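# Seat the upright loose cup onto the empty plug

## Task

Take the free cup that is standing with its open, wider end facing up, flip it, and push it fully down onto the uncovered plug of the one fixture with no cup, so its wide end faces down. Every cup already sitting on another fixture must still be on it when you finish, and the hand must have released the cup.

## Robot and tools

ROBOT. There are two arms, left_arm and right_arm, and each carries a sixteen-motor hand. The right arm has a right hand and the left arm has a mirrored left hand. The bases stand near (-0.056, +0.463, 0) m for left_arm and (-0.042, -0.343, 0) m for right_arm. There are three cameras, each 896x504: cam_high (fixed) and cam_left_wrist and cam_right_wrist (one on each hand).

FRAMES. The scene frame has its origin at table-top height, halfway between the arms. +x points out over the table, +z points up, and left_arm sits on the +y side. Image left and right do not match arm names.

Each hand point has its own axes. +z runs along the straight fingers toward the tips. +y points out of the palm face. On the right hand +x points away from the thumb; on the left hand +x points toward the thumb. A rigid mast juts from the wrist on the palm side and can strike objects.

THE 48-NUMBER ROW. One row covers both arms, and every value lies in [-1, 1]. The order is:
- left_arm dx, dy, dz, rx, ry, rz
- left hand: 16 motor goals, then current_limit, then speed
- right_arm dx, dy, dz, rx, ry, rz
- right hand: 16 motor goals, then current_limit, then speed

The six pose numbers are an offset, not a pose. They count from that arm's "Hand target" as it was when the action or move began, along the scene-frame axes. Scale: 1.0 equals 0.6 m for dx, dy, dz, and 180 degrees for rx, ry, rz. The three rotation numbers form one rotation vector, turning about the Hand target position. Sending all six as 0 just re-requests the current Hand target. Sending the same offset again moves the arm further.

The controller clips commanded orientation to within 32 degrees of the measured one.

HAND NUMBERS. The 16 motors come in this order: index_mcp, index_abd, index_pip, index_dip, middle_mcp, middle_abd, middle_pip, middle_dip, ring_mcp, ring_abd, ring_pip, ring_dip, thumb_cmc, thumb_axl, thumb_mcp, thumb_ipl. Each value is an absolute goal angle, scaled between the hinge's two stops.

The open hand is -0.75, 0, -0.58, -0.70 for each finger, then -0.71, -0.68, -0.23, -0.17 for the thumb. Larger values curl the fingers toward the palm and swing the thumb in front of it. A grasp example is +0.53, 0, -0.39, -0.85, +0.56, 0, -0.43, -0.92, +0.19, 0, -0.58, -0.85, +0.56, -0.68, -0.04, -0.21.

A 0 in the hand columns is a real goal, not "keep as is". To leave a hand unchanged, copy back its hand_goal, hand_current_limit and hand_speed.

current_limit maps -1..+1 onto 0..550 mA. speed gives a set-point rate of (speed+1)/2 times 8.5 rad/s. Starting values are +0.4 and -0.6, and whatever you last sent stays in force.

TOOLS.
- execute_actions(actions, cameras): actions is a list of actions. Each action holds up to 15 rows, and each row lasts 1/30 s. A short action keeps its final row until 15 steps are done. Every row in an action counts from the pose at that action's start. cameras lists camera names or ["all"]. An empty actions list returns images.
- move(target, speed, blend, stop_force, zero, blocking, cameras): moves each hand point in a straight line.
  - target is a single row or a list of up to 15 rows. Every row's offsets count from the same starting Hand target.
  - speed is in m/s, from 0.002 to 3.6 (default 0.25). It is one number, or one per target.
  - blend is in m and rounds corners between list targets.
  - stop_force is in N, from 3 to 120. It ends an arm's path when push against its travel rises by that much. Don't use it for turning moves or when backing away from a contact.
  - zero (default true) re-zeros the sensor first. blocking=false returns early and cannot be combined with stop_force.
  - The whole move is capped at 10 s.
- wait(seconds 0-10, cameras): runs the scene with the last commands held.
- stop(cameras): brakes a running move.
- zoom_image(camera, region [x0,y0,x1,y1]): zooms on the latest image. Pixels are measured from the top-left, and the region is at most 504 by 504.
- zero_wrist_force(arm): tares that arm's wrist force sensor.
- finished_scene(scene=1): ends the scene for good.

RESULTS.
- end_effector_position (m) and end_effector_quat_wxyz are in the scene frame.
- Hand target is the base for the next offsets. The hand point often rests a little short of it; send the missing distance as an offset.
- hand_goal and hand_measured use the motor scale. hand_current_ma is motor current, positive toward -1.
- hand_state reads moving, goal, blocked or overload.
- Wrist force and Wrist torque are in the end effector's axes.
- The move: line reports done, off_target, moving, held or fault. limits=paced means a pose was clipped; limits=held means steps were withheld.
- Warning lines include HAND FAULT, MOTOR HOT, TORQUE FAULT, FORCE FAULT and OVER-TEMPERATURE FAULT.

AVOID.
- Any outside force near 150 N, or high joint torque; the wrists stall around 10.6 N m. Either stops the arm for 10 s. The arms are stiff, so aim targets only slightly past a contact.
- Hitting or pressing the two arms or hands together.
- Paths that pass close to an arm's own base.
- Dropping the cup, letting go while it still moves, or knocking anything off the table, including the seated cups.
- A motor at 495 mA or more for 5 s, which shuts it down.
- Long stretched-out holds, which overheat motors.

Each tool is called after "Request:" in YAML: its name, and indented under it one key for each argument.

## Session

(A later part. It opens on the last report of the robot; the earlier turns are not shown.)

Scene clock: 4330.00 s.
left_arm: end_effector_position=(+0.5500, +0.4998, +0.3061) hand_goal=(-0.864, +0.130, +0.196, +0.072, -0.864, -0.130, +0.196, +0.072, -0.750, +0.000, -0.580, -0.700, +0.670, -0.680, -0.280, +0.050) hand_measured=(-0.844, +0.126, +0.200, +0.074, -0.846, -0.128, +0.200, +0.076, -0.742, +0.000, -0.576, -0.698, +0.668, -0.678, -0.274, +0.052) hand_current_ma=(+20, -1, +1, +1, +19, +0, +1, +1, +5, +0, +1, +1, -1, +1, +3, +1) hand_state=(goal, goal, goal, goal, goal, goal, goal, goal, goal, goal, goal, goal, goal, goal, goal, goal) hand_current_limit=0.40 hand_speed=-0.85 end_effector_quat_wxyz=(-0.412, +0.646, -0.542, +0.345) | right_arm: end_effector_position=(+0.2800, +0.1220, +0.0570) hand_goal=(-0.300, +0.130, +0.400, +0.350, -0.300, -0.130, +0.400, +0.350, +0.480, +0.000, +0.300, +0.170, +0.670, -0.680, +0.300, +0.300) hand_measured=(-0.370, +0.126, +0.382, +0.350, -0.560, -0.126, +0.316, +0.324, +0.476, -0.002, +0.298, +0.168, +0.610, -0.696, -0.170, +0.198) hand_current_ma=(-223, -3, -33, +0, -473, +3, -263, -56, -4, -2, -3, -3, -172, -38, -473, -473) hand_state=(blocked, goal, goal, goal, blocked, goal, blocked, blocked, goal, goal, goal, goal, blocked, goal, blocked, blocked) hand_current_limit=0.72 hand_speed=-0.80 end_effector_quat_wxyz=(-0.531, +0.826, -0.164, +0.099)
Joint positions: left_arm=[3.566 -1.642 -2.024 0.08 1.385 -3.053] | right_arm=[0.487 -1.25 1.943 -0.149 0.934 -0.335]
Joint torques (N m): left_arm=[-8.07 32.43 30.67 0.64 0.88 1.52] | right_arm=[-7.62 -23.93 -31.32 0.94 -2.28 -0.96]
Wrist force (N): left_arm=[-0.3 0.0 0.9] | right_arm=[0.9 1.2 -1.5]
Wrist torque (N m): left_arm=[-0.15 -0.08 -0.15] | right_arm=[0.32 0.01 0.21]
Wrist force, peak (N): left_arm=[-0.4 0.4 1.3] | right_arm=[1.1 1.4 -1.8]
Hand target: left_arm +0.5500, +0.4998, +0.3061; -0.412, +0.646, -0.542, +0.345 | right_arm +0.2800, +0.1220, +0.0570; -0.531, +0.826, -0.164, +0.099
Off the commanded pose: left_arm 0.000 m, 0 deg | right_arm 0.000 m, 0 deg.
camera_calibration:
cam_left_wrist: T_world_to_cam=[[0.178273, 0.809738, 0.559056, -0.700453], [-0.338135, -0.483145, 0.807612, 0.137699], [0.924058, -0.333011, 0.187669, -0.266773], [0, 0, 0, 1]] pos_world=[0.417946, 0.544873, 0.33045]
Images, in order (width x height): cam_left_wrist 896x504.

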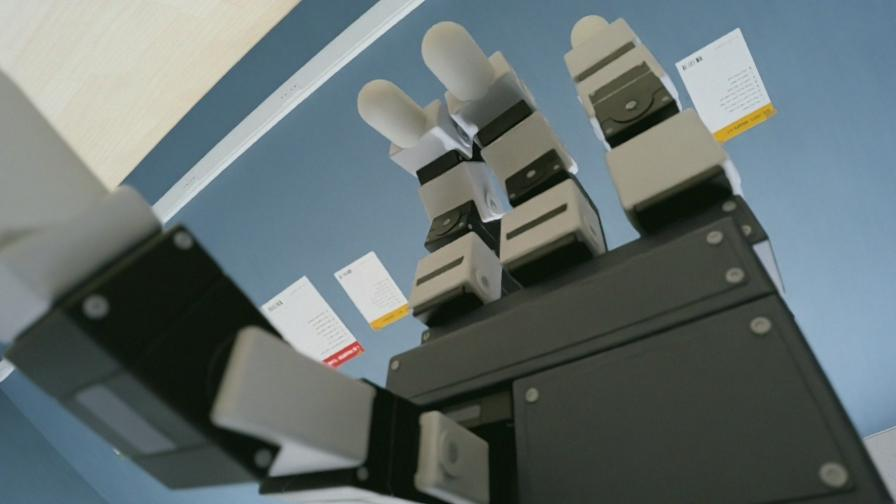

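Request:
move:
  target: [0,0,0,0,0,0,-0.863,0.13,0.197,0.072,-0.863,-0.13,0.197,0.072,-0.75,0,-0.58,-0.70,0.67,-0.68,-0.28,0.05,0.4,-0.85,0,0,0.05,0,0,0,-0.30,0.13,0.40,0.35,-0.30,-0.13,0.40,0.35,0.48,0,0.30,0.17,0.67,-0.68,0.30,0.30,0.72,-0.8]
  speed: 0.05
  cameras: ["cam_high","cam_right_wrist"]

Request:
zoom_image:
  camera: "cam_high"
  region: [360, 130, 460, 230]

Scene clock: 4452.40 s.
left_arm: end_effector_position=(+0.5500, +0.4998, +0.3061) hand_goal=(-0.864, +0.130, +0.196, +0.072, -0.864, -0.130, +0.196, +0.072, -0.750, +0.000, -0.580, -0.700, +0.670, -0.680, -0.280, +0.050) hand_measured=(-0.844, +0.126, +0.200, +0.074, -0.846, -0.128, +0.200, +0.076, -0.742, +0.000, -0.576, -0.698, +0.668, -0.678, -0.274, +0.052) hand_current_ma=(+20, -1, +1, +1, +19, +0, +1, +1, +5, +0, +1, +1, -1, +1, +3, +1) hand_state=(goal, goal, goal, goal, goal, goal, goal, goal, goal, goal, goal, goal, goal, goal, goal, goal) hand_current_limit=0.40 hand_speed=-0.85 end_effector_quat_wxyz=(-0.412, +0.646, -0.542, +0.345) | right_arm: end_effector_position=(+0.2800, +0.1220, +0.0870) hand_goal=(-0.300, +0.130, +0.400, +0.350, -0.300, -0.130, +0.400, +0.350, +0.480, +0.000, +0.300, +0.170, +0.670, -0.680, +0.300, +0.300) hand_measured=(-0.368, +0.126, +0.382, +0.350, -0.558, -0.126, +0.316, +0.324, +0.476, -0.002, +0.298, +0.168, +0.610, -0.696, -0.170, +0.198) hand_current_ma=(-219, -3, -33, +0, -473, +3, -263, -56, -4, -2, -3, -3, -172, -38, -473, -473) hand_state=(blocked, goal, goal, goal, blocked, goal, blocked, blocked, goal, goal, goal, goal, blocked, goal, blocked, blocked) hand_current_limit=0.72 hand_speed=-0.80 end_effector_quat_wxyz=(-0.531, +0.826, -0.164, +0.099)
Joint positions: left_arm=[3.566 -1.642 -2.024 0.08 1.385 -3.053] | right_arm=[0.487 -1.295 1.911 -0.071 0.934 -0.335]
Joint torques (N m): left_arm=[-8.44 32.89 30.5 0.66 0.99 1.65] | right_arm=[1.33 -35.08 -33.28 2.23 -0.58 -1.01]
Wrist force (N): left_arm=[-0.3 0.1 1.1] | right_arm=[0.9 1.4 -1.5]
Wrist torque (N m): left_arm=[-0.17 -0.08 -0.16] | right_arm=[0.34 0.02 0.21]
Wrist force, peak (N): left_arm=[-0.5 0.1 1.4] | right_arm=[1.1 1.7 -1.7]
Hand target: left_arm +0.5500, +0.4998, +0.3061; -0.412, +0.646, -0.542, +0.345 | right_arm +0.2800, +0.1220, +0.0870; -0.531, +0.826, -0.164, +0.099
Off the commanded pose: left_arm 0.000 m, 0 deg | right_arm 0.000 m, 0 deg.
move: done
camera_calibration:
cam_right_wrist: T_world_to_cam=[[-0.806151, 0.0892055, -0.584947, 0.301394], [-0.584925, -0.269424, 0.765032, 0.0759293], [-0.089354, 0.958881, 0.269375, 0.00429602], [0, 0, 0, 1]] pos_world=[0.287766, -0.0105482, 0.117054]
Images, in order (width x height): cam_high 896x504, cam_right_wrist 896x504.

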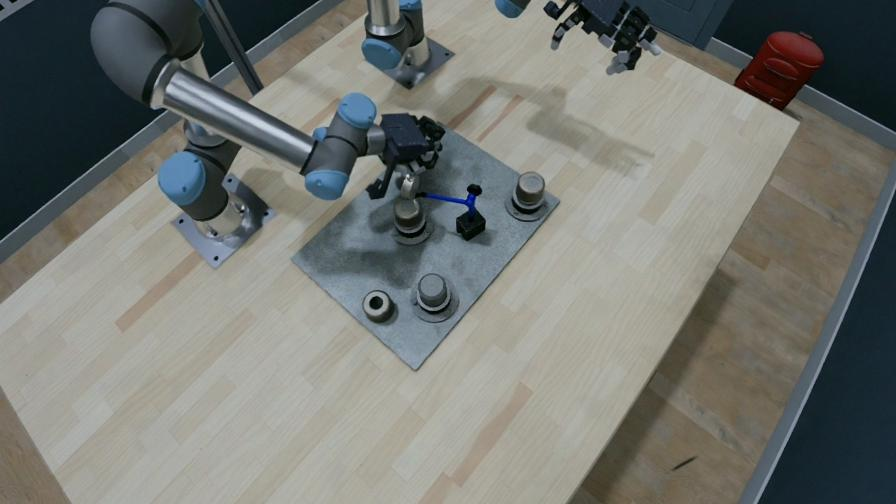

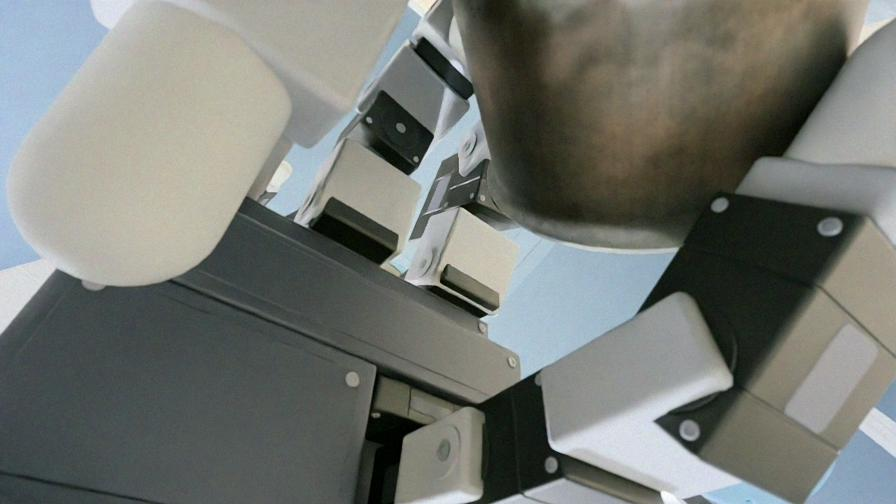

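Scaled by 5.040 from the camera's 896x504 image, which has a finer 1280x720 frame.

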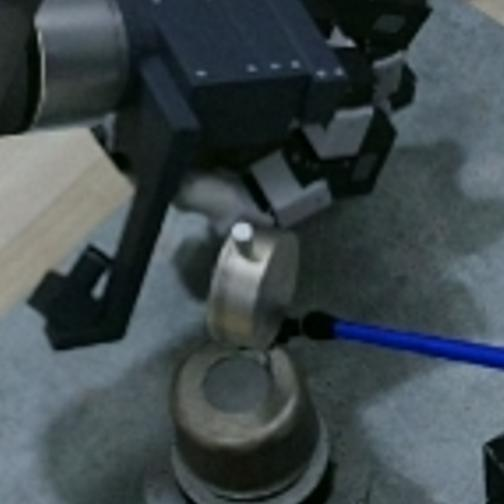

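Request:
move:
  target:
    - [0,0,0,0,0,0,-0.863,0.13,0.197,0.072,-0.863,-0.13,0.197,0.072,-0.75,0,-0.58,-0.70,0.67,-0.68,-0.28,0.05,0.4,-0.85,0,0,0.15,0,0,0,-0.30,0.13,0.40,0.35,-0.30,-0.13,0.40,0.35,0.48,0,0.30,0.17,0.67,-0.68,0.30,0.30,0.72,-0.8]
    - [0,0,0,0,0,0,-0.863,0.13,0.197,0.072,-0.863,-0.13,0.197,0.072,-0.75,0,-0.58,-0.70,0.67,-0.68,-0.28,0.05,0.4,-0.85,0,0,0.15,-0.0833,-0.206,0,-0.30,0.13,0.40,0.35,-0.30,-0.13,0.40,0.35,0.48,0,0.30,0.17,0.67,-0.68,0.30,0.30,0.72,-0.8]
  speed: 0.15
  blend: 0.02
  cameras: ["cam_high","cam_right_wrist"]

Request:
zoom_image:
  camera: "cam_high"
  region: [350, 90, 470, 210]

Scene clock: 4467.67 s.
left_arm: end_effector_position=(+0.5500, +0.4998, +0.3061) hand_goal=(-0.864, +0.130, +0.196, +0.072, -0.864, -0.130, +0.196, +0.072, -0.750, +0.000, -0.580, -0.700, +0.670, -0.680, -0.280, +0.050) hand_measured=(-0.844, +0.126, +0.200, +0.074, -0.846, -0.128, +0.200, +0.076, -0.742, +0.000, -0.576, -0.698, +0.668, -0.678, -0.274, +0.052) hand_current_ma=(+20, -1, +1, +1, +19, +0, +1, +1, +5, +0, +1, +1, -1, +1, +3, +1) hand_state=(goal, goal, goal, goal, goal, goal, goal, goal, goal, goal, goal, goal, goal, goal, goal, goal) hand_current_limit=0.40 hand_speed=-0.85 end_effector_quat_wxyz=(-0.412, +0.646, -0.542, +0.345) | right_arm: end_effector_position=(+0.2800, +0.1220, +0.1770) hand_goal=(-0.300, +0.130, +0.400, +0.350, -0.300, -0.130, +0.400, +0.350, +0.480, +0.000, +0.300, +0.170, +0.670, -0.680, +0.300, +0.300) hand_measured=(-0.368, +0.126, +0.382, +0.350, -0.556, -0.126, +0.316, +0.324, +0.476, -0.002, +0.298, +0.168, +0.608, -0.696, -0.172, +0.198) hand_current_ma=(-214, -3, -33, +0, -473, +3, -261, -55, -5, -2, -3, -3, -183, -38, -473, -473) hand_state=(blocked, goal, goal, goal, blocked, goal, blocked, blocked, goal, goal, goal, goal, blocked, goal, blocked, blocked) hand_current_limit=0.72 hand_speed=-0.80 end_effector_quat_wxyz=(-0.445, +0.813, +0.027, +0.376)
Joint positions: left_arm=[3.566 -1.642 -2.024 0.08 1.385 -3.053] | right_arm=[0.752 -1.493 1.933 -0.108 1.419 -0.786]
Joint torques (N m): left_arm=[-8.57 33.01 31.01 0.82 1.09 1.48] | right_arm=[6.67 -25.87 -8.73 -3.86 2.07 -1.85]
Wrist force (N): left_arm=[-0.3 0.0 0.9] | right_arm=[0.4 0.7 -2.0]
Wrist torque (N m): left_arm=[-0.16 -0.07 -0.16] | right_arm=[0.31 -0.01 0.40]
Wrist force, peak (N): left_arm=[-0.6 -0.2 1.3] | right_arm=[0.4 1.9 -2.3]
Hand target: left_arm +0.5500, +0.4998, +0.3061; -0.412, +0.646, -0.542, +0.345 | right_arm +0.2800, +0.1220, +0.1770; -0.445, +0.813, +0.027, +0.376
Off the commanded pose: left_arm 0.000 m, 0 deg | right_arm 0.000 m, 0 deg.
move: done
camera_calibration:
cam_right_wrist: T_world_to_cam=[[-0.288332, -0.120094, -0.94997, 0.299243], [-0.945077, -0.123795, 0.302497, 0.171974], [-0.15393, 0.985014, -0.0778039, 0.0563619], [0, 0, 0, 1]] pos_world=[0.257486, 0.0017097, 0.236635]
Images, in order (width x height): cam_high 896x504, cam_right_wrist 896x504.

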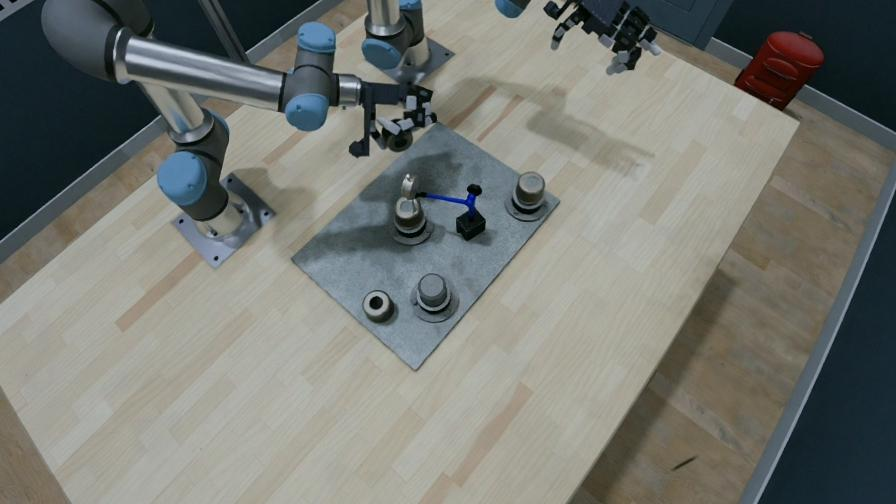

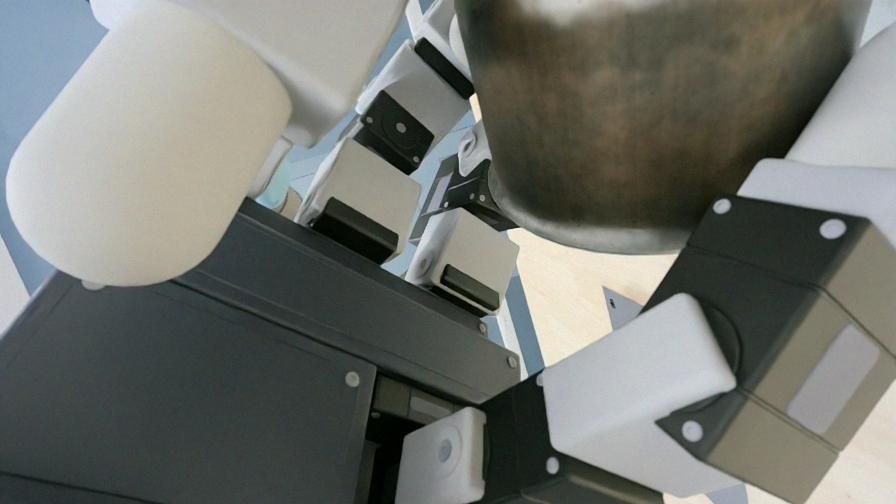

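Scaled by 4.200 from the camera's 896x504 image, which has a finer 1280x720 frame.

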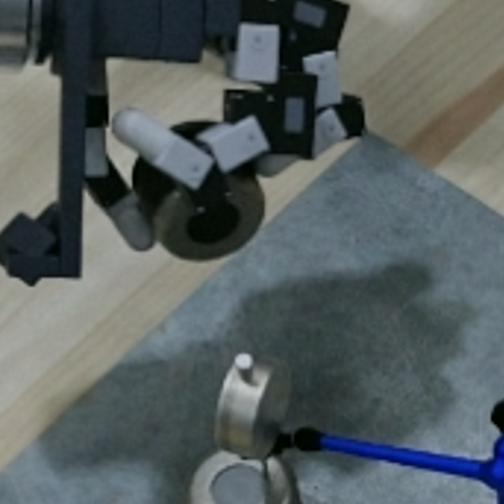

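Request:
move:
  target: [0,0,0,0,0,0,-0.863,0.13,0.197,0.072,-0.863,-0.13,0.197,0.072,-0.75,0,-0.58,-0.70,0.67,-0.68,-0.28,0.05,0.4,-0.85,0,0,0.05,-0.0833,-0.206,0,-0.30,0.13,0.40,0.35,-0.30,-0.13,0.40,0.35,0.48,0,0.30,0.17,0.67,-0.68,0.30,0.30,0.72,-0.8]
  speed: 0.15
  cameras: ["cam_high"]

Request:
zoom_image:
  camera: "cam_high"
  region: [360, 80, 460, 180]

Scene clock: 4494.67 s.
left_arm: end_effector_position=(+0.5500, +0.4998, +0.3061) hand_goal=(-0.864, +0.130, +0.196, +0.072, -0.864, -0.130, +0.196, +0.072, -0.750, +0.000, -0.580, -0.700, +0.670, -0.680, -0.280, +0.050) hand_measured=(-0.844, +0.126, +0.200, +0.074, -0.846, -0.128, +0.200, +0.076, -0.742, +0.000, -0.576, -0.698, +0.668, -0.678, -0.274, +0.052) hand_current_ma=(+20, -1, +1, +1, +19, +0, +1, +1, +5, +0, +1, +1, -1, +1, +3, +1) hand_state=(goal, goal, goal, goal, goal, goal, goal, goal, goal, goal, goal, goal, goal, goal, goal, goal) hand_current_limit=0.40 hand_speed=-0.85 end_effector_quat_wxyz=(-0.412, +0.646, -0.542, +0.345) | right_arm: end_effector_position=(+0.2800, +0.1220, +0.2070) hand_goal=(-0.300, +0.130, +0.400, +0.350, -0.300, -0.130, +0.400, +0.350, +0.480, +0.000, +0.300, +0.170, +0.670, -0.680, +0.300, +0.300) hand_measured=(-0.368, +0.126, +0.382, +0.350, -0.552, -0.126, +0.330, +0.336, +0.476, -0.002, +0.298, +0.168, +0.594, -0.696, -0.174, +0.206) hand_current_ma=(-214, -3, -33, +0, -473, +3, -209, -26, -5, -2, -3, -3, -237, -39, -473, -453) hand_state=(blocked, goal, goal, goal, blocked, goal, blocked, goal, goal, goal, goal, goal, blocked, goal, blocked, blocked) hand_current_limit=0.72 hand_speed=-0.80 end_effector_quat_wxyz=(-0.305, +0.702, +0.215, +0.607)
Joint positions: left_arm=[3.566 -1.642 -2.024 0.08 1.385 -3.053] | right_arm=[0.947 -1.47 2.08 -0.533 1.745 -1.388]
Joint torques (N m): left_arm=[-8.77 32.43 30.34 0.77 1.21 1.6] | right_arm=[6.88 -16.41 -6.81 -4.77 2.26 -2.33]
Wrist force (N): left_arm=[-0.1 -0.1 0.8] | right_arm=[-0.4 0.0 -1.5]
Wrist torque (N m): left_arm=[-0.16 -0.10 -0.14] | right_arm=[0.19 0.03 0.35]
Wrist force, peak (N): left_arm=[-0.4 0.0 1.4] | right_arm=[0.1 0.8 -2.1]
Hand target: left_arm +0.5500, +0.4998, +0.3061; -0.412, +0.646, -0.542, +0.345 | right_arm +0.2800, +0.1220, +0.2070; -0.305, +0.702, +0.215, +0.607
Off the commanded pose: left_arm 0.000 m, 0 deg | right_arm 0.000 m, 0 deg.
move: done
Images, in order (width x height): cam_high 896x504.

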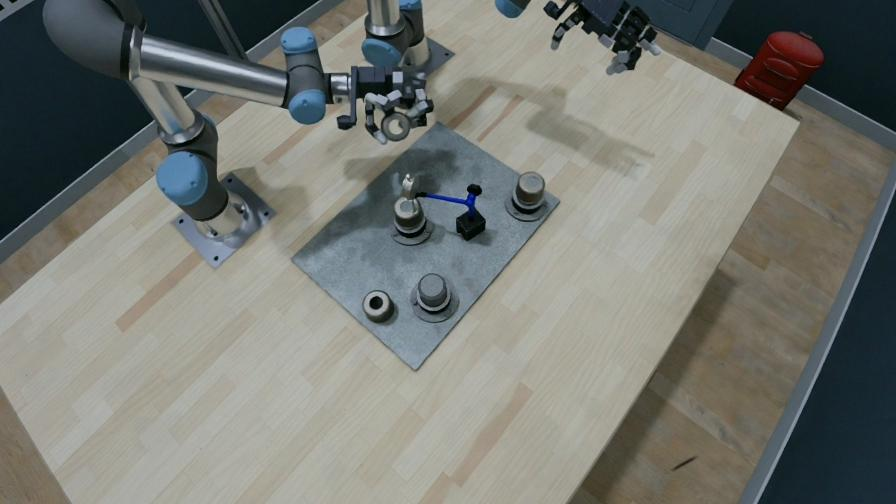

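Scaled by 5.040 from the camera's 896x504 image, which has a finer 1280x720 frame.

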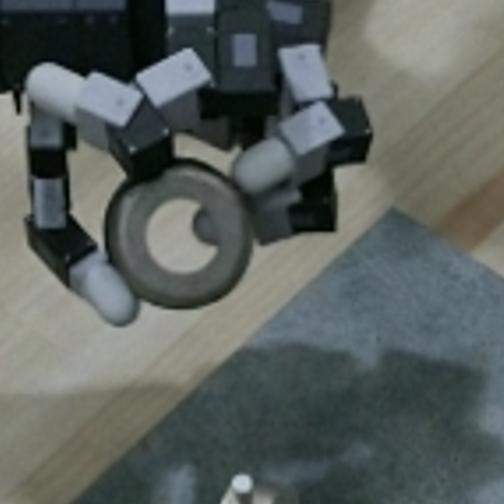

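Request:
move:
  target: [0,0,0,0,0,0,-0.863,0.13,0.197,0.072,-0.863,-0.13,0.197,0.072,-0.75,0,-0.58,-0.70,0.67,-0.68,-0.28,0.05,0.4,-0.85,0,0,-0.178,-0.0208,-0.0515,0,-0.30,0.13,0.40,0.35,-0.30,-0.13,0.40,0.35,0.48,0,0.30,0.17,0.67,-0.68,0.30,0.30,0.72,-0.8]
  speed: 0.12
  cameras: ["cam_high"]

Request:
zoom_image:
  camera: "cam_high"
  region: [350, 100, 450, 200]

Scene clock: 4592.73 s.
left_arm: end_effector_position=(+0.5500, +0.4998, +0.3061) hand_goal=(-0.864, +0.130, +0.196, +0.072, -0.864, -0.130, +0.196, +0.072, -0.750, +0.000, -0.580, -0.700, +0.670, -0.680, -0.280, +0.050) hand_measured=(-0.844, +0.126, +0.200, +0.074, -0.846, -0.128, +0.200, +0.076, -0.742, +0.000, -0.576, -0.698, +0.668, -0.678, -0.274, +0.052) hand_current_ma=(+20, -1, +1, +1, +19, +0, +1, +1, +5, +0, +1, +1, -1, +1, +3, +1) hand_state=(goal, goal, goal, goal, goal, goal, goal, goal, goal, goal, goal, goal, goal, goal, goal, goal) hand_current_limit=0.40 hand_speed=-0.85 end_effector_quat_wxyz=(-0.412, +0.646, -0.542, +0.345) | right_arm: end_effector_position=(+0.2800, +0.1220, +0.1002) hand_goal=(-0.300, +0.130, +0.400, +0.350, -0.300, -0.130, +0.400, +0.350, +0.480, +0.000, +0.300, +0.170, +0.670, -0.680, +0.300, +0.300) hand_measured=(-0.368, +0.126, +0.382, +0.350, -0.552, -0.126, +0.334, +0.340, +0.476, -0.002, +0.298, +0.168, +0.590, -0.698, -0.174, +0.208) hand_current_ma=(-214, -3, -33, +0, -473, +3, -189, -15, -3, -2, -3, -3, -252, -42, -473, -442) hand_state=(blocked, goal, goal, goal, blocked, goal, blocked, goal, goal, goal, goal, goal, blocked, goal, blocked, blocked) hand_current_limit=0.72 hand_speed=-0.80 end_effector_quat_wxyz=(-0.264, +0.660, +0.258, +0.654)
Joint positions: left_arm=[3.566 -1.642 -2.024 0.08 1.385 -3.053] | right_arm=[0.966 -1.202 2.224 -1.018 1.771 -1.56]
Joint torques (N m): left_arm=[-9.02 33.12 30.88 0.8 1.44 1.39] | right_arm=[7.21 -23.12 -0.43 -5.2 1.53 -2.19]
Wrist force (N): left_arm=[-0.2 0.0 1.2] | right_arm=[-0.4 -0.6 -1.9]
Wrist torque (N m): left_arm=[-0.19 -0.09 -0.15] | right_arm=[0.14 0.03 0.33]
Wrist force, peak (N): left_arm=[-0.3 0.5 1.3] | right_arm=[-1.0 -0.2 -2.2]
Hand target: left_arm +0.5500, +0.4998, +0.3061; -0.412, +0.646, -0.542, +0.345 | right_arm +0.2800, +0.1220, +0.1002; -0.264, +0.660, +0.258, +0.654
Off the commanded pose: left_arm 0.000 m, 0 deg | right_arm 0.000 m, 0 deg.
move: done
Images, in order (width x height): cam_high 896x504.

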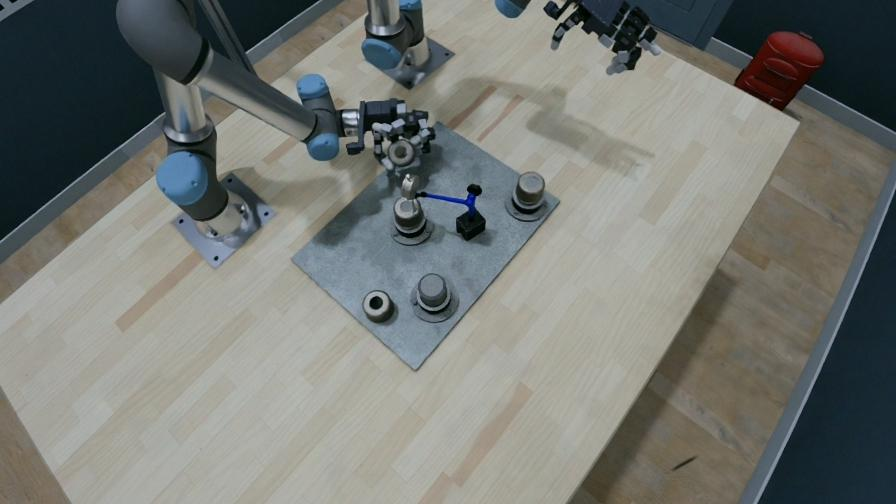

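Scaled by 5.040 from the camera's 896x504 image, which has a finer 1280x720 frame.

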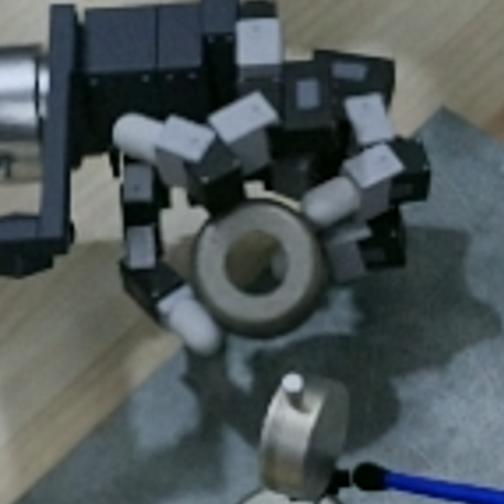

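Request:
move:
  target: [0,0,0,0,0,0,-0.863,0.13,0.197,0.072,-0.863,-0.13,0.197,0.072,-0.75,0,-0.58,-0.70,0.67,-0.68,-0.28,0.05,0.4,-0.85,0,0,-0.0867,0,0,0,-0.30,0.13,0.40,0.35,-0.30,-0.13,0.40,0.35,0.48,0,0.30,0.17,0.67,-0.68,0.30,0.30,0.72,-0.8]
  speed: 0.02
  stop_force: 3
  cameras: ["cam_high","cam_right_wrist"]

Request:
zoom_image:
  camera: "cam_high"
  region: [350, 110, 450, 210]

Scene clock: 4626.97 s.
left_arm: end_effector_position=(+0.5500, +0.4998, +0.3061) hand_goal=(-0.864, +0.130, +0.196, +0.072, -0.864, -0.130, +0.196, +0.072, -0.750, +0.000, -0.580, -0.700, +0.670, -0.680, -0.280, +0.050) hand_measured=(-0.844, +0.126, +0.200, +0.074, -0.846, -0.128, +0.200, +0.076, -0.742, +0.000, -0.576, -0.698, +0.668, -0.678, -0.274, +0.052) hand_current_ma=(+20, -1, +1, +1, +19, +0, +1, +1, +5, +0, +1, +1, -1, +1, +3, +1) hand_state=(goal, goal, goal, goal, goal, goal, goal, goal, goal, goal, goal, goal, goal, goal, goal, goal) hand_current_limit=0.40 hand_speed=-0.85 end_effector_quat_wxyz=(-0.412, +0.646, -0.542, +0.345) | right_arm: end_effector_position=(+0.2800, +0.1220, +0.0498) hand_goal=(-0.300, +0.130, +0.400, +0.350, -0.300, -0.130, +0.400, +0.350, +0.480, +0.000, +0.300, +0.170, +0.670, -0.680, +0.300, +0.300) hand_measured=(-0.368, +0.126, +0.382, +0.350, -0.552, -0.126, +0.336, +0.342, +0.478, -0.002, +0.298, +0.168, +0.590, -0.698, -0.176, +0.208) hand_current_ma=(-214, -4, -33, +0, -473, +3, -182, -13, -3, -2, -3, -3, -254, -43, -473, -438) hand_state=(blocked, goal, goal, goal, blocked, goal, blocked, goal, goal, goal, goal, goal, blocked, goal, blocked, blocked) hand_current_limit=0.72 hand_speed=-0.80 end_effector_quat_wxyz=(-0.264, +0.660, +0.258, +0.654)
Joint positions: left_arm=[3.566 -1.642 -2.024 0.08 1.385 -3.053] | right_arm=[0.966 -1.069 2.238 -1.165 1.771 -1.56]
Joint torques (N m): left_arm=[-9.66 32.58 30.36 0.85 1.42 1.35] | right_arm=[5.17 -37.91 -6.78 0.26 -0.4 0.09]
Wrist force (N): left_arm=[-0.6 -0.1 1.1] | right_arm=[-0.2 -0.4 -1.6]
Wrist torque (N m): left_arm=[-0.19 -0.03 -0.18] | right_arm=[0.16 0.04 0.35]
Wrist force, peak (N): left_arm=[-0.4 0.0 1.4] | right_arm=[11.5 0.0 -4.5]
Hand target: left_arm +0.5500, +0.4998, +0.3061; -0.412, +0.646, -0.542, +0.345 | right_arm +0.2800, +0.1220, +0.0498; -0.264, +0.660, +0.258, +0.654 (not the last commanded pose)
Off the commanded pose: left_arm 0.000 m, 0 deg | right_arm 0.002 m, 0 deg.
move: contact (right_arm)
camera_calibration:
cam_right_wrist: T_world_to_cam=[[0.459938, -0.422749, -0.780858, -0.00266156], [-0.885122, -0.148133, -0.441153, 0.233622], [0.0708264, 0.894058, -0.442317, 0.0127991], [0, 0, 0, 1]] pos_world=[0.207102, 0.0220389, 0.106646]
Images, in order (width x height): cam_high 896x504, cam_right_wrist 896x504.

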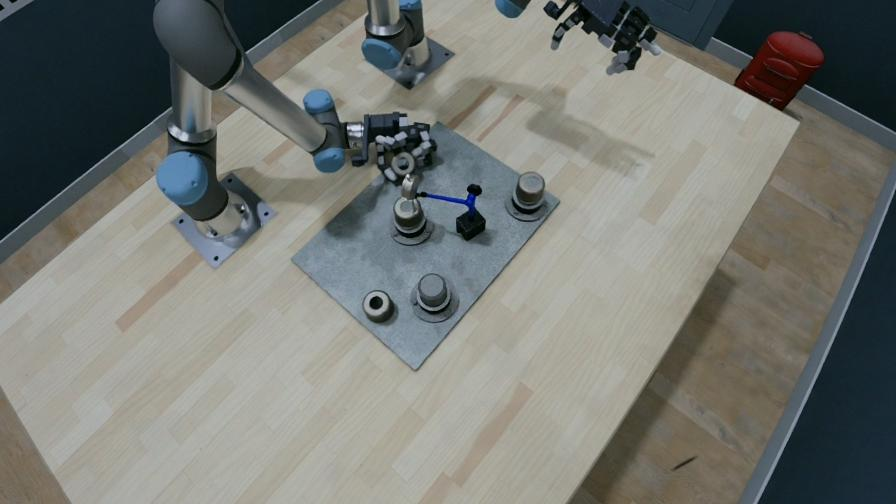

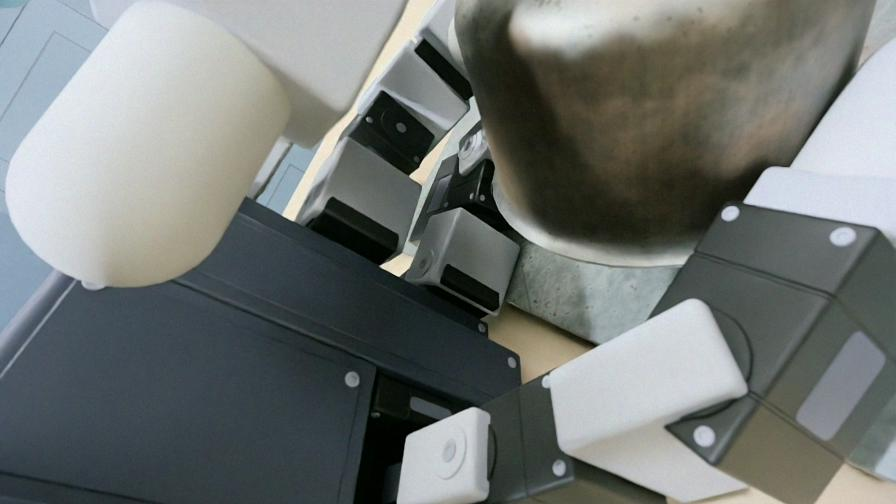

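Scaled by 5.040 from the camera's 896x504 image, which has a finer 1280x720 frame.

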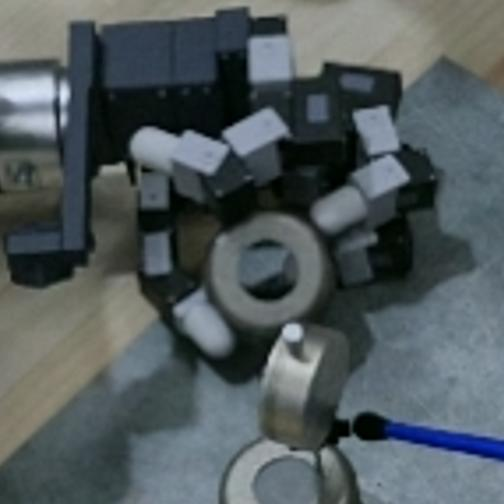

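Request:
move:
  target:
    - [0,0,0,0,0,0,-0.863,0.13,0.197,0.072,-0.863,-0.13,0.197,0.072,-0.75,0,-0.58,-0.70,0.67,-0.68,-0.28,0.05,0.4,-0.85,0,0,0.025,0,0,0,-0.30,0.13,0.40,0.35,-0.30,-0.13,0.40,0.35,0.48,0,0.30,0.17,0.67,-0.68,0.30,0.30,0.72,-0.8]
    - [0,0,0,0,0,0,-0.863,0.13,0.197,0.072,-0.863,-0.13,0.197,0.072,-0.75,0,-0.58,-0.70,0.67,-0.68,-0.28,0.05,0.4,-0.85,0.0667,0,0.025,0,0,0,-0.30,0.13,0.40,0.35,-0.30,-0.13,0.40,0.35,0.48,0,0.30,0.17,0.67,-0.68,0.30,0.30,0.72,-0.8]
  speed: 0.08
  blend: 0.01

Request:
move:
  target: [0,0,0,0,0,0,-0.863,0.13,0.197,0.072,-0.863,-0.13,0.197,0.072,-0.75,0,-0.58,-0.70,0.67,-0.68,-0.28,0.05,0.4,-0.85,0,0,-0.045,0,0,0,-0.30,0.13,0.40,0.35,-0.30,-0.13,0.40,0.35,0.48,0,0.30,0.17,0.67,-0.68,0.30,0.30,0.72,-0.8]
  speed: 0.015
  stop_force: 3
  cameras: ["cam_high"]

Request:
zoom_image:
  camera: "cam_high"
  region: [360, 110, 460, 210]

Scene clock: 4649.63 s.
left_arm: end_effector_position=(+0.5500, +0.4998, +0.3061) hand_goal=(-0.864, +0.130, +0.196, +0.072, -0.864, -0.130, +0.196, +0.072, -0.750, +0.000, -0.580, -0.700, +0.670, -0.680, -0.280, +0.050) hand_measured=(-0.844, +0.126, +0.200, +0.074, -0.846, -0.128, +0.200, +0.076, -0.742, +0.000, -0.576, -0.698, +0.668, -0.678, -0.274, +0.052) hand_current_ma=(+20, -1, +1, +1, +19, +0, +1, +1, +5, +0, +1, +1, -1, +1, +3, +1) hand_state=(goal, goal, goal, goal, goal, goal, goal, goal, goal, goal, goal, goal, goal, goal, goal, goal) hand_current_limit=0.40 hand_speed=-0.85 end_effector_quat_wxyz=(-0.412, +0.646, -0.542, +0.345) | right_arm: end_effector_position=(+0.3199, +0.1220, +0.0648) hand_goal=(-0.300, +0.130, +0.400, +0.350, -0.300, -0.130, +0.400, +0.350, +0.480, +0.000, +0.300, +0.170, +0.670, -0.680, +0.300, +0.300) hand_measured=(-0.368, +0.126, +0.382, +0.350, -0.552, -0.126, +0.336, +0.344, +0.478, -0.002, +0.298, +0.168, +0.590, -0.698, -0.176, +0.210) hand_current_ma=(-214, -4, -33, +0, -473, +3, -180, -10, -3, -2, -2, -3, -258, -44, -473, -432) hand_state=(blocked, goal, goal, goal, blocked, goal, blocked, goal, goal, goal, goal, goal, blocked, goal, blocked, blocked) hand_current_limit=0.72 hand_speed=-0.80 end_effector_quat_wxyz=(-0.264, +0.660, +0.258, +0.654)
Joint positions: left_arm=[3.566 -1.642 -2.024 0.08 1.385 -3.053] | right_arm=[0.879 -1.093 2.201 -1.104 1.684 -1.56]
Joint torques (N m): left_arm=[-9.36 32.12 30.47 0.82 1.49 1.43] | right_arm=[-10.72 -25.32 -28 0.25 -1.89 -2.01]
Wrist force (N): left_arm=[-0.5 0.2 0.7] | right_arm=[0.1 -0.2 -1.8]
Wrist torque (N m): left_arm=[-0.12 -0.05 -0.18] | right_arm=[0.18 -0.05 0.39]
Wrist force, peak (N): left_arm=[-0.4 0.2 1.5] | right_arm=[0.1 -0.9 -2.3]
Hand target: left_arm +0.5500, +0.4998, +0.3061; -0.412, +0.646, -0.542, +0.345 | right_arm +0.3200, +0.1220, +0.0648; -0.264, +0.660, +0.258, +0.654
Off the commanded pose: left_arm 0.000 m, 0 deg | right_arm 0.000 m, 0 deg.
move: done; blend cut to 0.0075 m at target 1

Scene clock: 4651.73 s.
left_arm: end_effector_position=(+0.5500, +0.4998, +0.3061) hand_goal=(-0.864, +0.130, +0.196, +0.072, -0.864, -0.130, +0.196, +0.072, -0.750, +0.000, -0.580, -0.700, +0.670, -0.680, -0.280, +0.050) hand_measured=(-0.844, +0.126, +0.200, +0.074, -0.846, -0.128, +0.200, +0.076, -0.742, +0.000, -0.576, -0.698, +0.668, -0.678, -0.274, +0.052) hand_current_ma=(+20, -1, +1, +1, +19, +0, +1, +1, +5, +0, +1, +1, -1, +1, +3, +1) hand_state=(goal, goal, goal, goal, goal, goal, goal, goal, goal, goal, goal, goal, goal, goal, goal, goal) hand_current_limit=0.40 hand_speed=-0.85 end_effector_quat_wxyz=(-0.412, +0.646, -0.542, +0.345) | right_arm: end_effector_position=(+0.3200, +0.1220, +0.0498) hand_goal=(-0.300, +0.130, +0.400, +0.350, -0.300, -0.130, +0.400, +0.350, +0.480, +0.000, +0.300, +0.170, +0.670, -0.680, +0.300, +0.300) hand_measured=(-0.368, +0.126, +0.382, +0.350, -0.552, -0.126, +0.338, +0.344, +0.478, -0.002, +0.298, +0.168, +0.588, -0.698, -0.176, +0.210) hand_current_ma=(-214, -4, -33, +0, -473, +3, -180, -10, -3, -2, -2, -3, -260, -44, -473, -432) hand_state=(blocked, goal, goal, goal, blocked, goal, blocked, goal, goal, goal, goal, goal, blocked, goal, blocked, blocked) hand_current_limit=0.72 hand_speed=-0.80 end_effector_quat_wxyz=(-0.264, +0.660, +0.258, +0.654)
Joint positions: left_arm=[3.566 -1.642 -2.024 0.08 1.385 -3.053] | right_arm=[0.879 -1.054 2.203 -1.145 1.684 -1.56]
Joint torques (N m): left_arm=[-9.25 33.27 30.7 1.07 1.57 1.47] | right_arm=[-9.83 -38.28 -6.57 0.23 -1.39 0.08]
Wrist force (N): left_arm=[-0.4 -0.2 0.9] | right_arm=[0.5 -0.3 -1.8]
Wrist torque (N m): left_arm=[-0.18 -0.05 -0.17] | right_arm=[0.18 0.01 0.40]
Wrist force, peak (N): left_arm=[-0.4 -0.1 1.3] | right_arm=[13.6 -0.6 -5.3]
Hand target: left_arm +0.5500, +0.4998, +0.3061; -0.412, +0.646, -0.542, +0.345 | right_arm +0.3200, +0.1220, +0.0498; -0.264, +0.660, +0.258, +0.654 (not the last commanded pose)
Off the commanded pose: left_arm 0.000 m, 0 deg | right_arm 0.012 m, 0 deg.
move: contact (right_arm)
Images, in order (width x height): cam_high 896x504.

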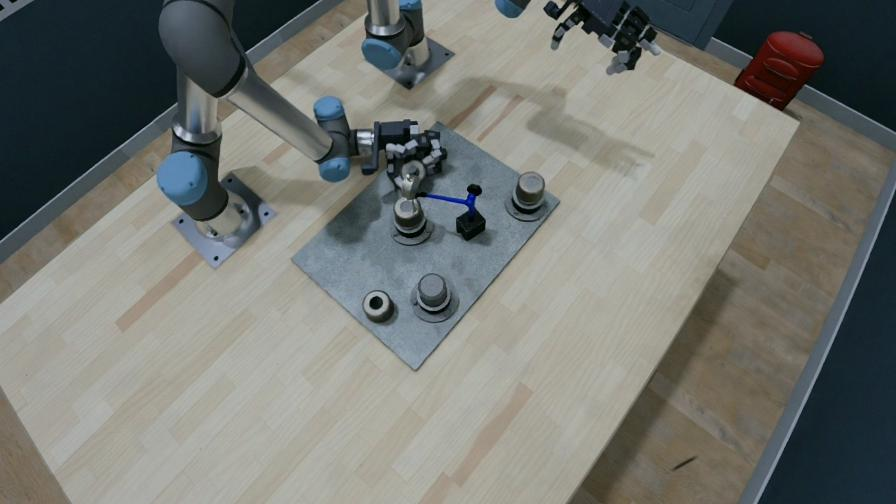

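Scaled by 5.040 from the camera's 896x504 image, which has a finer 1280x720 frame.

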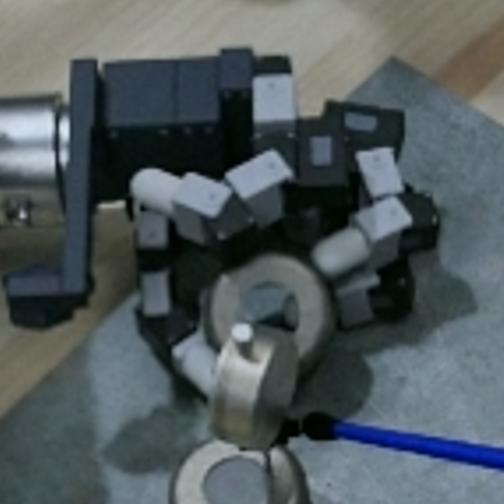

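Request:
move:
  target: [0,0,0,0,0,0,-0.863,0.13,0.197,0.072,-0.863,-0.13,0.197,0.072,-0.75,0,-0.58,-0.70,0.67,-0.68,-0.28,0.05,0.4,-0.85,0,0,-0.0015,0,0,0,-0.62,0.13,0.30,0.27,-0.62,-0.13,0.28,0.27,0.48,0,0.30,0.17,0.67,-0.68,-0.25,0.18,0.6,-0.93]
  speed: 0.05
  cameras: ["cam_high"]

Request:
zoom_image:
  camera: "cam_high"
  region: [360, 110, 460, 210]

Scene clock: 4672.47 s.
left_arm: end_effector_position=(+0.5500, +0.4998, +0.3061) hand_goal=(-0.864, +0.130, +0.196, +0.072, -0.864, -0.130, +0.196, +0.072, -0.750, +0.000, -0.580, -0.700, +0.670, -0.680, -0.280, +0.050) hand_measured=(-0.844, +0.126, +0.200, +0.074, -0.846, -0.128, +0.200, +0.076, -0.742, +0.000, -0.576, -0.698, +0.668, -0.678, -0.274, +0.052) hand_current_ma=(+20, -1, +1, +1, +19, +0, +1, +1, +5, +0, +1, +1, -1, +1, +3, +1) hand_state=(goal, goal, goal, goal, goal, goal, goal, goal, goal, goal, goal, goal, goal, goal, goal, goal) hand_current_limit=0.40 hand_speed=-0.85 end_effector_quat_wxyz=(-0.412, +0.646, -0.542, +0.345) | right_arm: end_effector_position=(+0.3200, +0.1221, +0.0489) hand_goal=(-0.620, +0.130, +0.300, +0.270, -0.620, -0.130, +0.280, +0.270, +0.480, +0.000, +0.300, +0.170, +0.670, -0.680, -0.250, +0.180) hand_measured=(-0.616, +0.122, +0.304, +0.272, -0.620, -0.130, +0.278, +0.270, +0.478, -0.002, +0.298, +0.168, +0.646, -0.684, -0.248, +0.182) hand_current_ma=(+6, -8, +4, +3, +0, +0, -2, +0, -3, -2, -2, -3, -53, -5, +4, +3) hand_state=(goal, goal, goal, goal, goal, goal, goal, goal, goal, goal, goal, goal, blocked, goal, goal, goal) hand_current_limit=0.60 hand_speed=-0.93 end_effector_quat_wxyz=(-0.264, +0.660, +0.258, +0.654)
Joint positions: left_arm=[3.566 -1.642 -2.024 0.08 1.385 -3.053] | right_arm=[0.879 -1.051 2.203 -1.148 1.684 -1.56]
Joint torques (N m): left_arm=[-9.92 32.29 29.88 0.92 1.76 1.4] | right_arm=[-5.19 -15.42 4.09 -1.27 1.39 0.28]
Wrist force (N): left_arm=[-0.2 0.1 0.8] | right_arm=[21.5 0.1 -8.0]
Wrist torque (N m): left_arm=[-0.14 -0.09 -0.16] | right_arm=[0.62 -1.29 1.67]
Wrist force, peak (N): left_arm=[-0.5 0.0 1.3] | right_arm=[21.5 0.1 -8.0]
Hand target: left_arm +0.5500, +0.4998, +0.3061; -0.412, +0.646, -0.542, +0.345 | right_arm +0.3200, +0.1220, +0.0489; -0.264, +0.660, +0.258, +0.654
Off the commanded pose: left_arm 0.000 m, 0 deg | right_arm 0.000 m, 0 deg.
move: done
Images, in order (width x height): cam_high 896x504.

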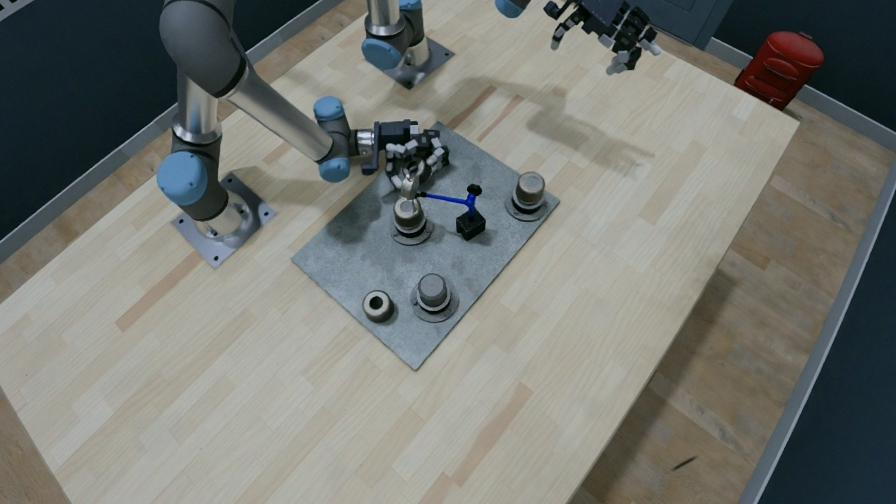

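Scaled by 5.040 from the camera's 896x504 image, which has a finer 1280x720 frame.

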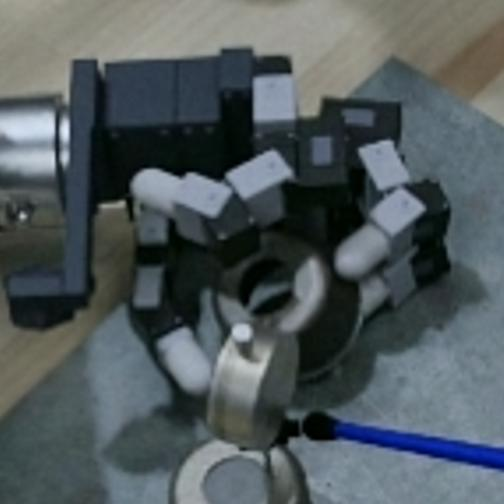

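Request:
move:
  target: [0,0,0,0,0,0,-0.863,0.13,0.197,0.072,-0.863,-0.13,0.197,0.072,-0.75,0,-0.58,-0.70,0.67,-0.68,-0.28,0.05,0.4,-0.85,0,0,0.003,0,0,0,-0.62,0.13,0.30,0.27,-0.62,-0.13,0.28,0.27,0.48,0,0.30,0.17,0.67,-0.68,-0.25,0.18,0.6,-0.93]
  speed: 0.05
  cameras: ["cam_high","cam_right_wrist"]

Request:
zoom_image:
  camera: "cam_high"
  region: [385, 130, 445, 190]

Scene clock: 4691.00 s.
left_arm: end_effector_position=(+0.5500, +0.4998, +0.3061) hand_goal=(-0.864, +0.130, +0.196, +0.072, -0.864, -0.130, +0.196, +0.072, -0.750, +0.000, -0.580, -0.700, +0.670, -0.680, -0.280, +0.050) hand_measured=(-0.844, +0.126, +0.200, +0.074, -0.846, -0.128, +0.200, +0.076, -0.742, +0.000, -0.576, -0.698, +0.668, -0.678, -0.274, +0.052) hand_current_ma=(+20, -1, +1, +1, +19, +0, +1, +1, +5, +0, +1, +1, -1, +1, +3, +1) hand_state=(goal, goal, goal, goal, goal, goal, goal, goal, goal, goal, goal, goal, goal, goal, goal, goal) hand_current_limit=0.40 hand_speed=-0.85 end_effector_quat_wxyz=(-0.412, +0.646, -0.542, +0.345) | right_arm: end_effector_position=(+0.3199, +0.1220, +0.0506) hand_goal=(-0.620, +0.130, +0.300, +0.270, -0.620, -0.130, +0.280, +0.270, +0.480, +0.000, +0.300, +0.170, +0.670, -0.680, -0.250, +0.180) hand_measured=(-0.620, +0.122, +0.302, +0.272, -0.620, -0.130, +0.278, +0.270, +0.478, -0.002, +0.298, +0.168, +0.646, -0.684, -0.248, +0.182) hand_current_ma=(+0, -8, +2, +2, +0, +0, -2, +0, -3, -2, -2, -3, -53, -5, +4, +3) hand_state=(goal, goal, goal, goal, goal, goal, goal, goal, goal, goal, goal, goal, blocked, goal, goal, goal) hand_current_limit=0.60 hand_speed=-0.93 end_effector_quat_wxyz=(-0.264, +0.660, +0.258, +0.654)
Joint positions: left_arm=[3.566 -1.642 -2.024 0.08 1.385 -3.053] | right_arm=[0.879 -1.056 2.203 -1.143 1.684 -1.56]
Joint torques (N m): left_arm=[-9.97 32.78 30.31 1.13 2.01 1.47] | right_arm=[2.92 -38.56 -15.83 0.32 1.35 -0.12]
Wrist force (N): left_arm=[-0.4 -0.2 0.8] | right_arm=[1.3 -0.3 -2.2]
Wrist torque (N m): left_arm=[-0.17 -0.07 -0.17] | right_arm=[0.19 -0.10 0.31]
Wrist force, peak (N): left_arm=[-0.5 0.1 1.4] | right_arm=[21.3 0.0 -8.1]
Hand target: left_arm +0.5500, +0.4998, +0.3061; -0.412, +0.646, -0.542, +0.345 | right_arm +0.3200, +0.1220, +0.0507; -0.264, +0.660, +0.258, +0.654
Off the commanded pose: left_arm 0.000 m, 0 deg | right_arm 0.000 m, 0 deg.
move: done
camera_calibration:
cam_right_wrist: T_world_to_cam=[[0.45975, -0.422887, -0.780895, -0.0203024], [-0.885219, -0.1481, -0.440969, 0.269428], [0.0708294, 0.893999, -0.442436, 0.0103778], [0, 0, 0, 1]] pos_world=[0.247101, 0.0220389, 0.107547]
Images, in order (width x height): cam_high 896x504, cam_right_wrist 896x504.

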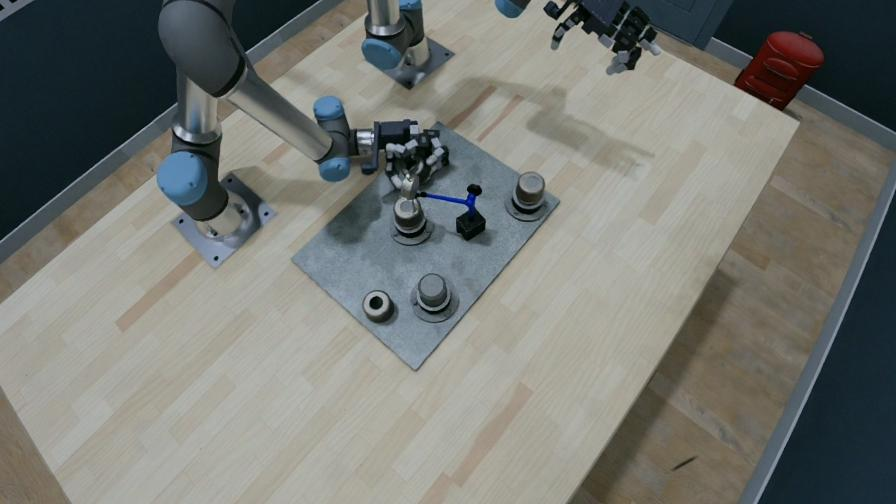

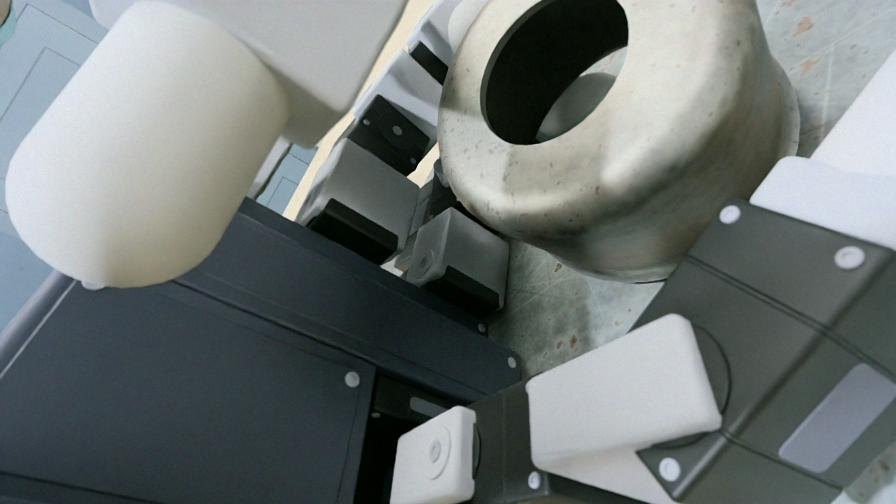

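Scaled by 8.400 from the camera's 896x504 image, which has a finer 1280x720 frame.

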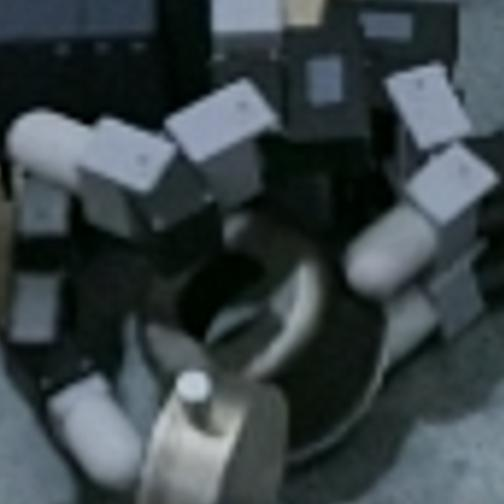

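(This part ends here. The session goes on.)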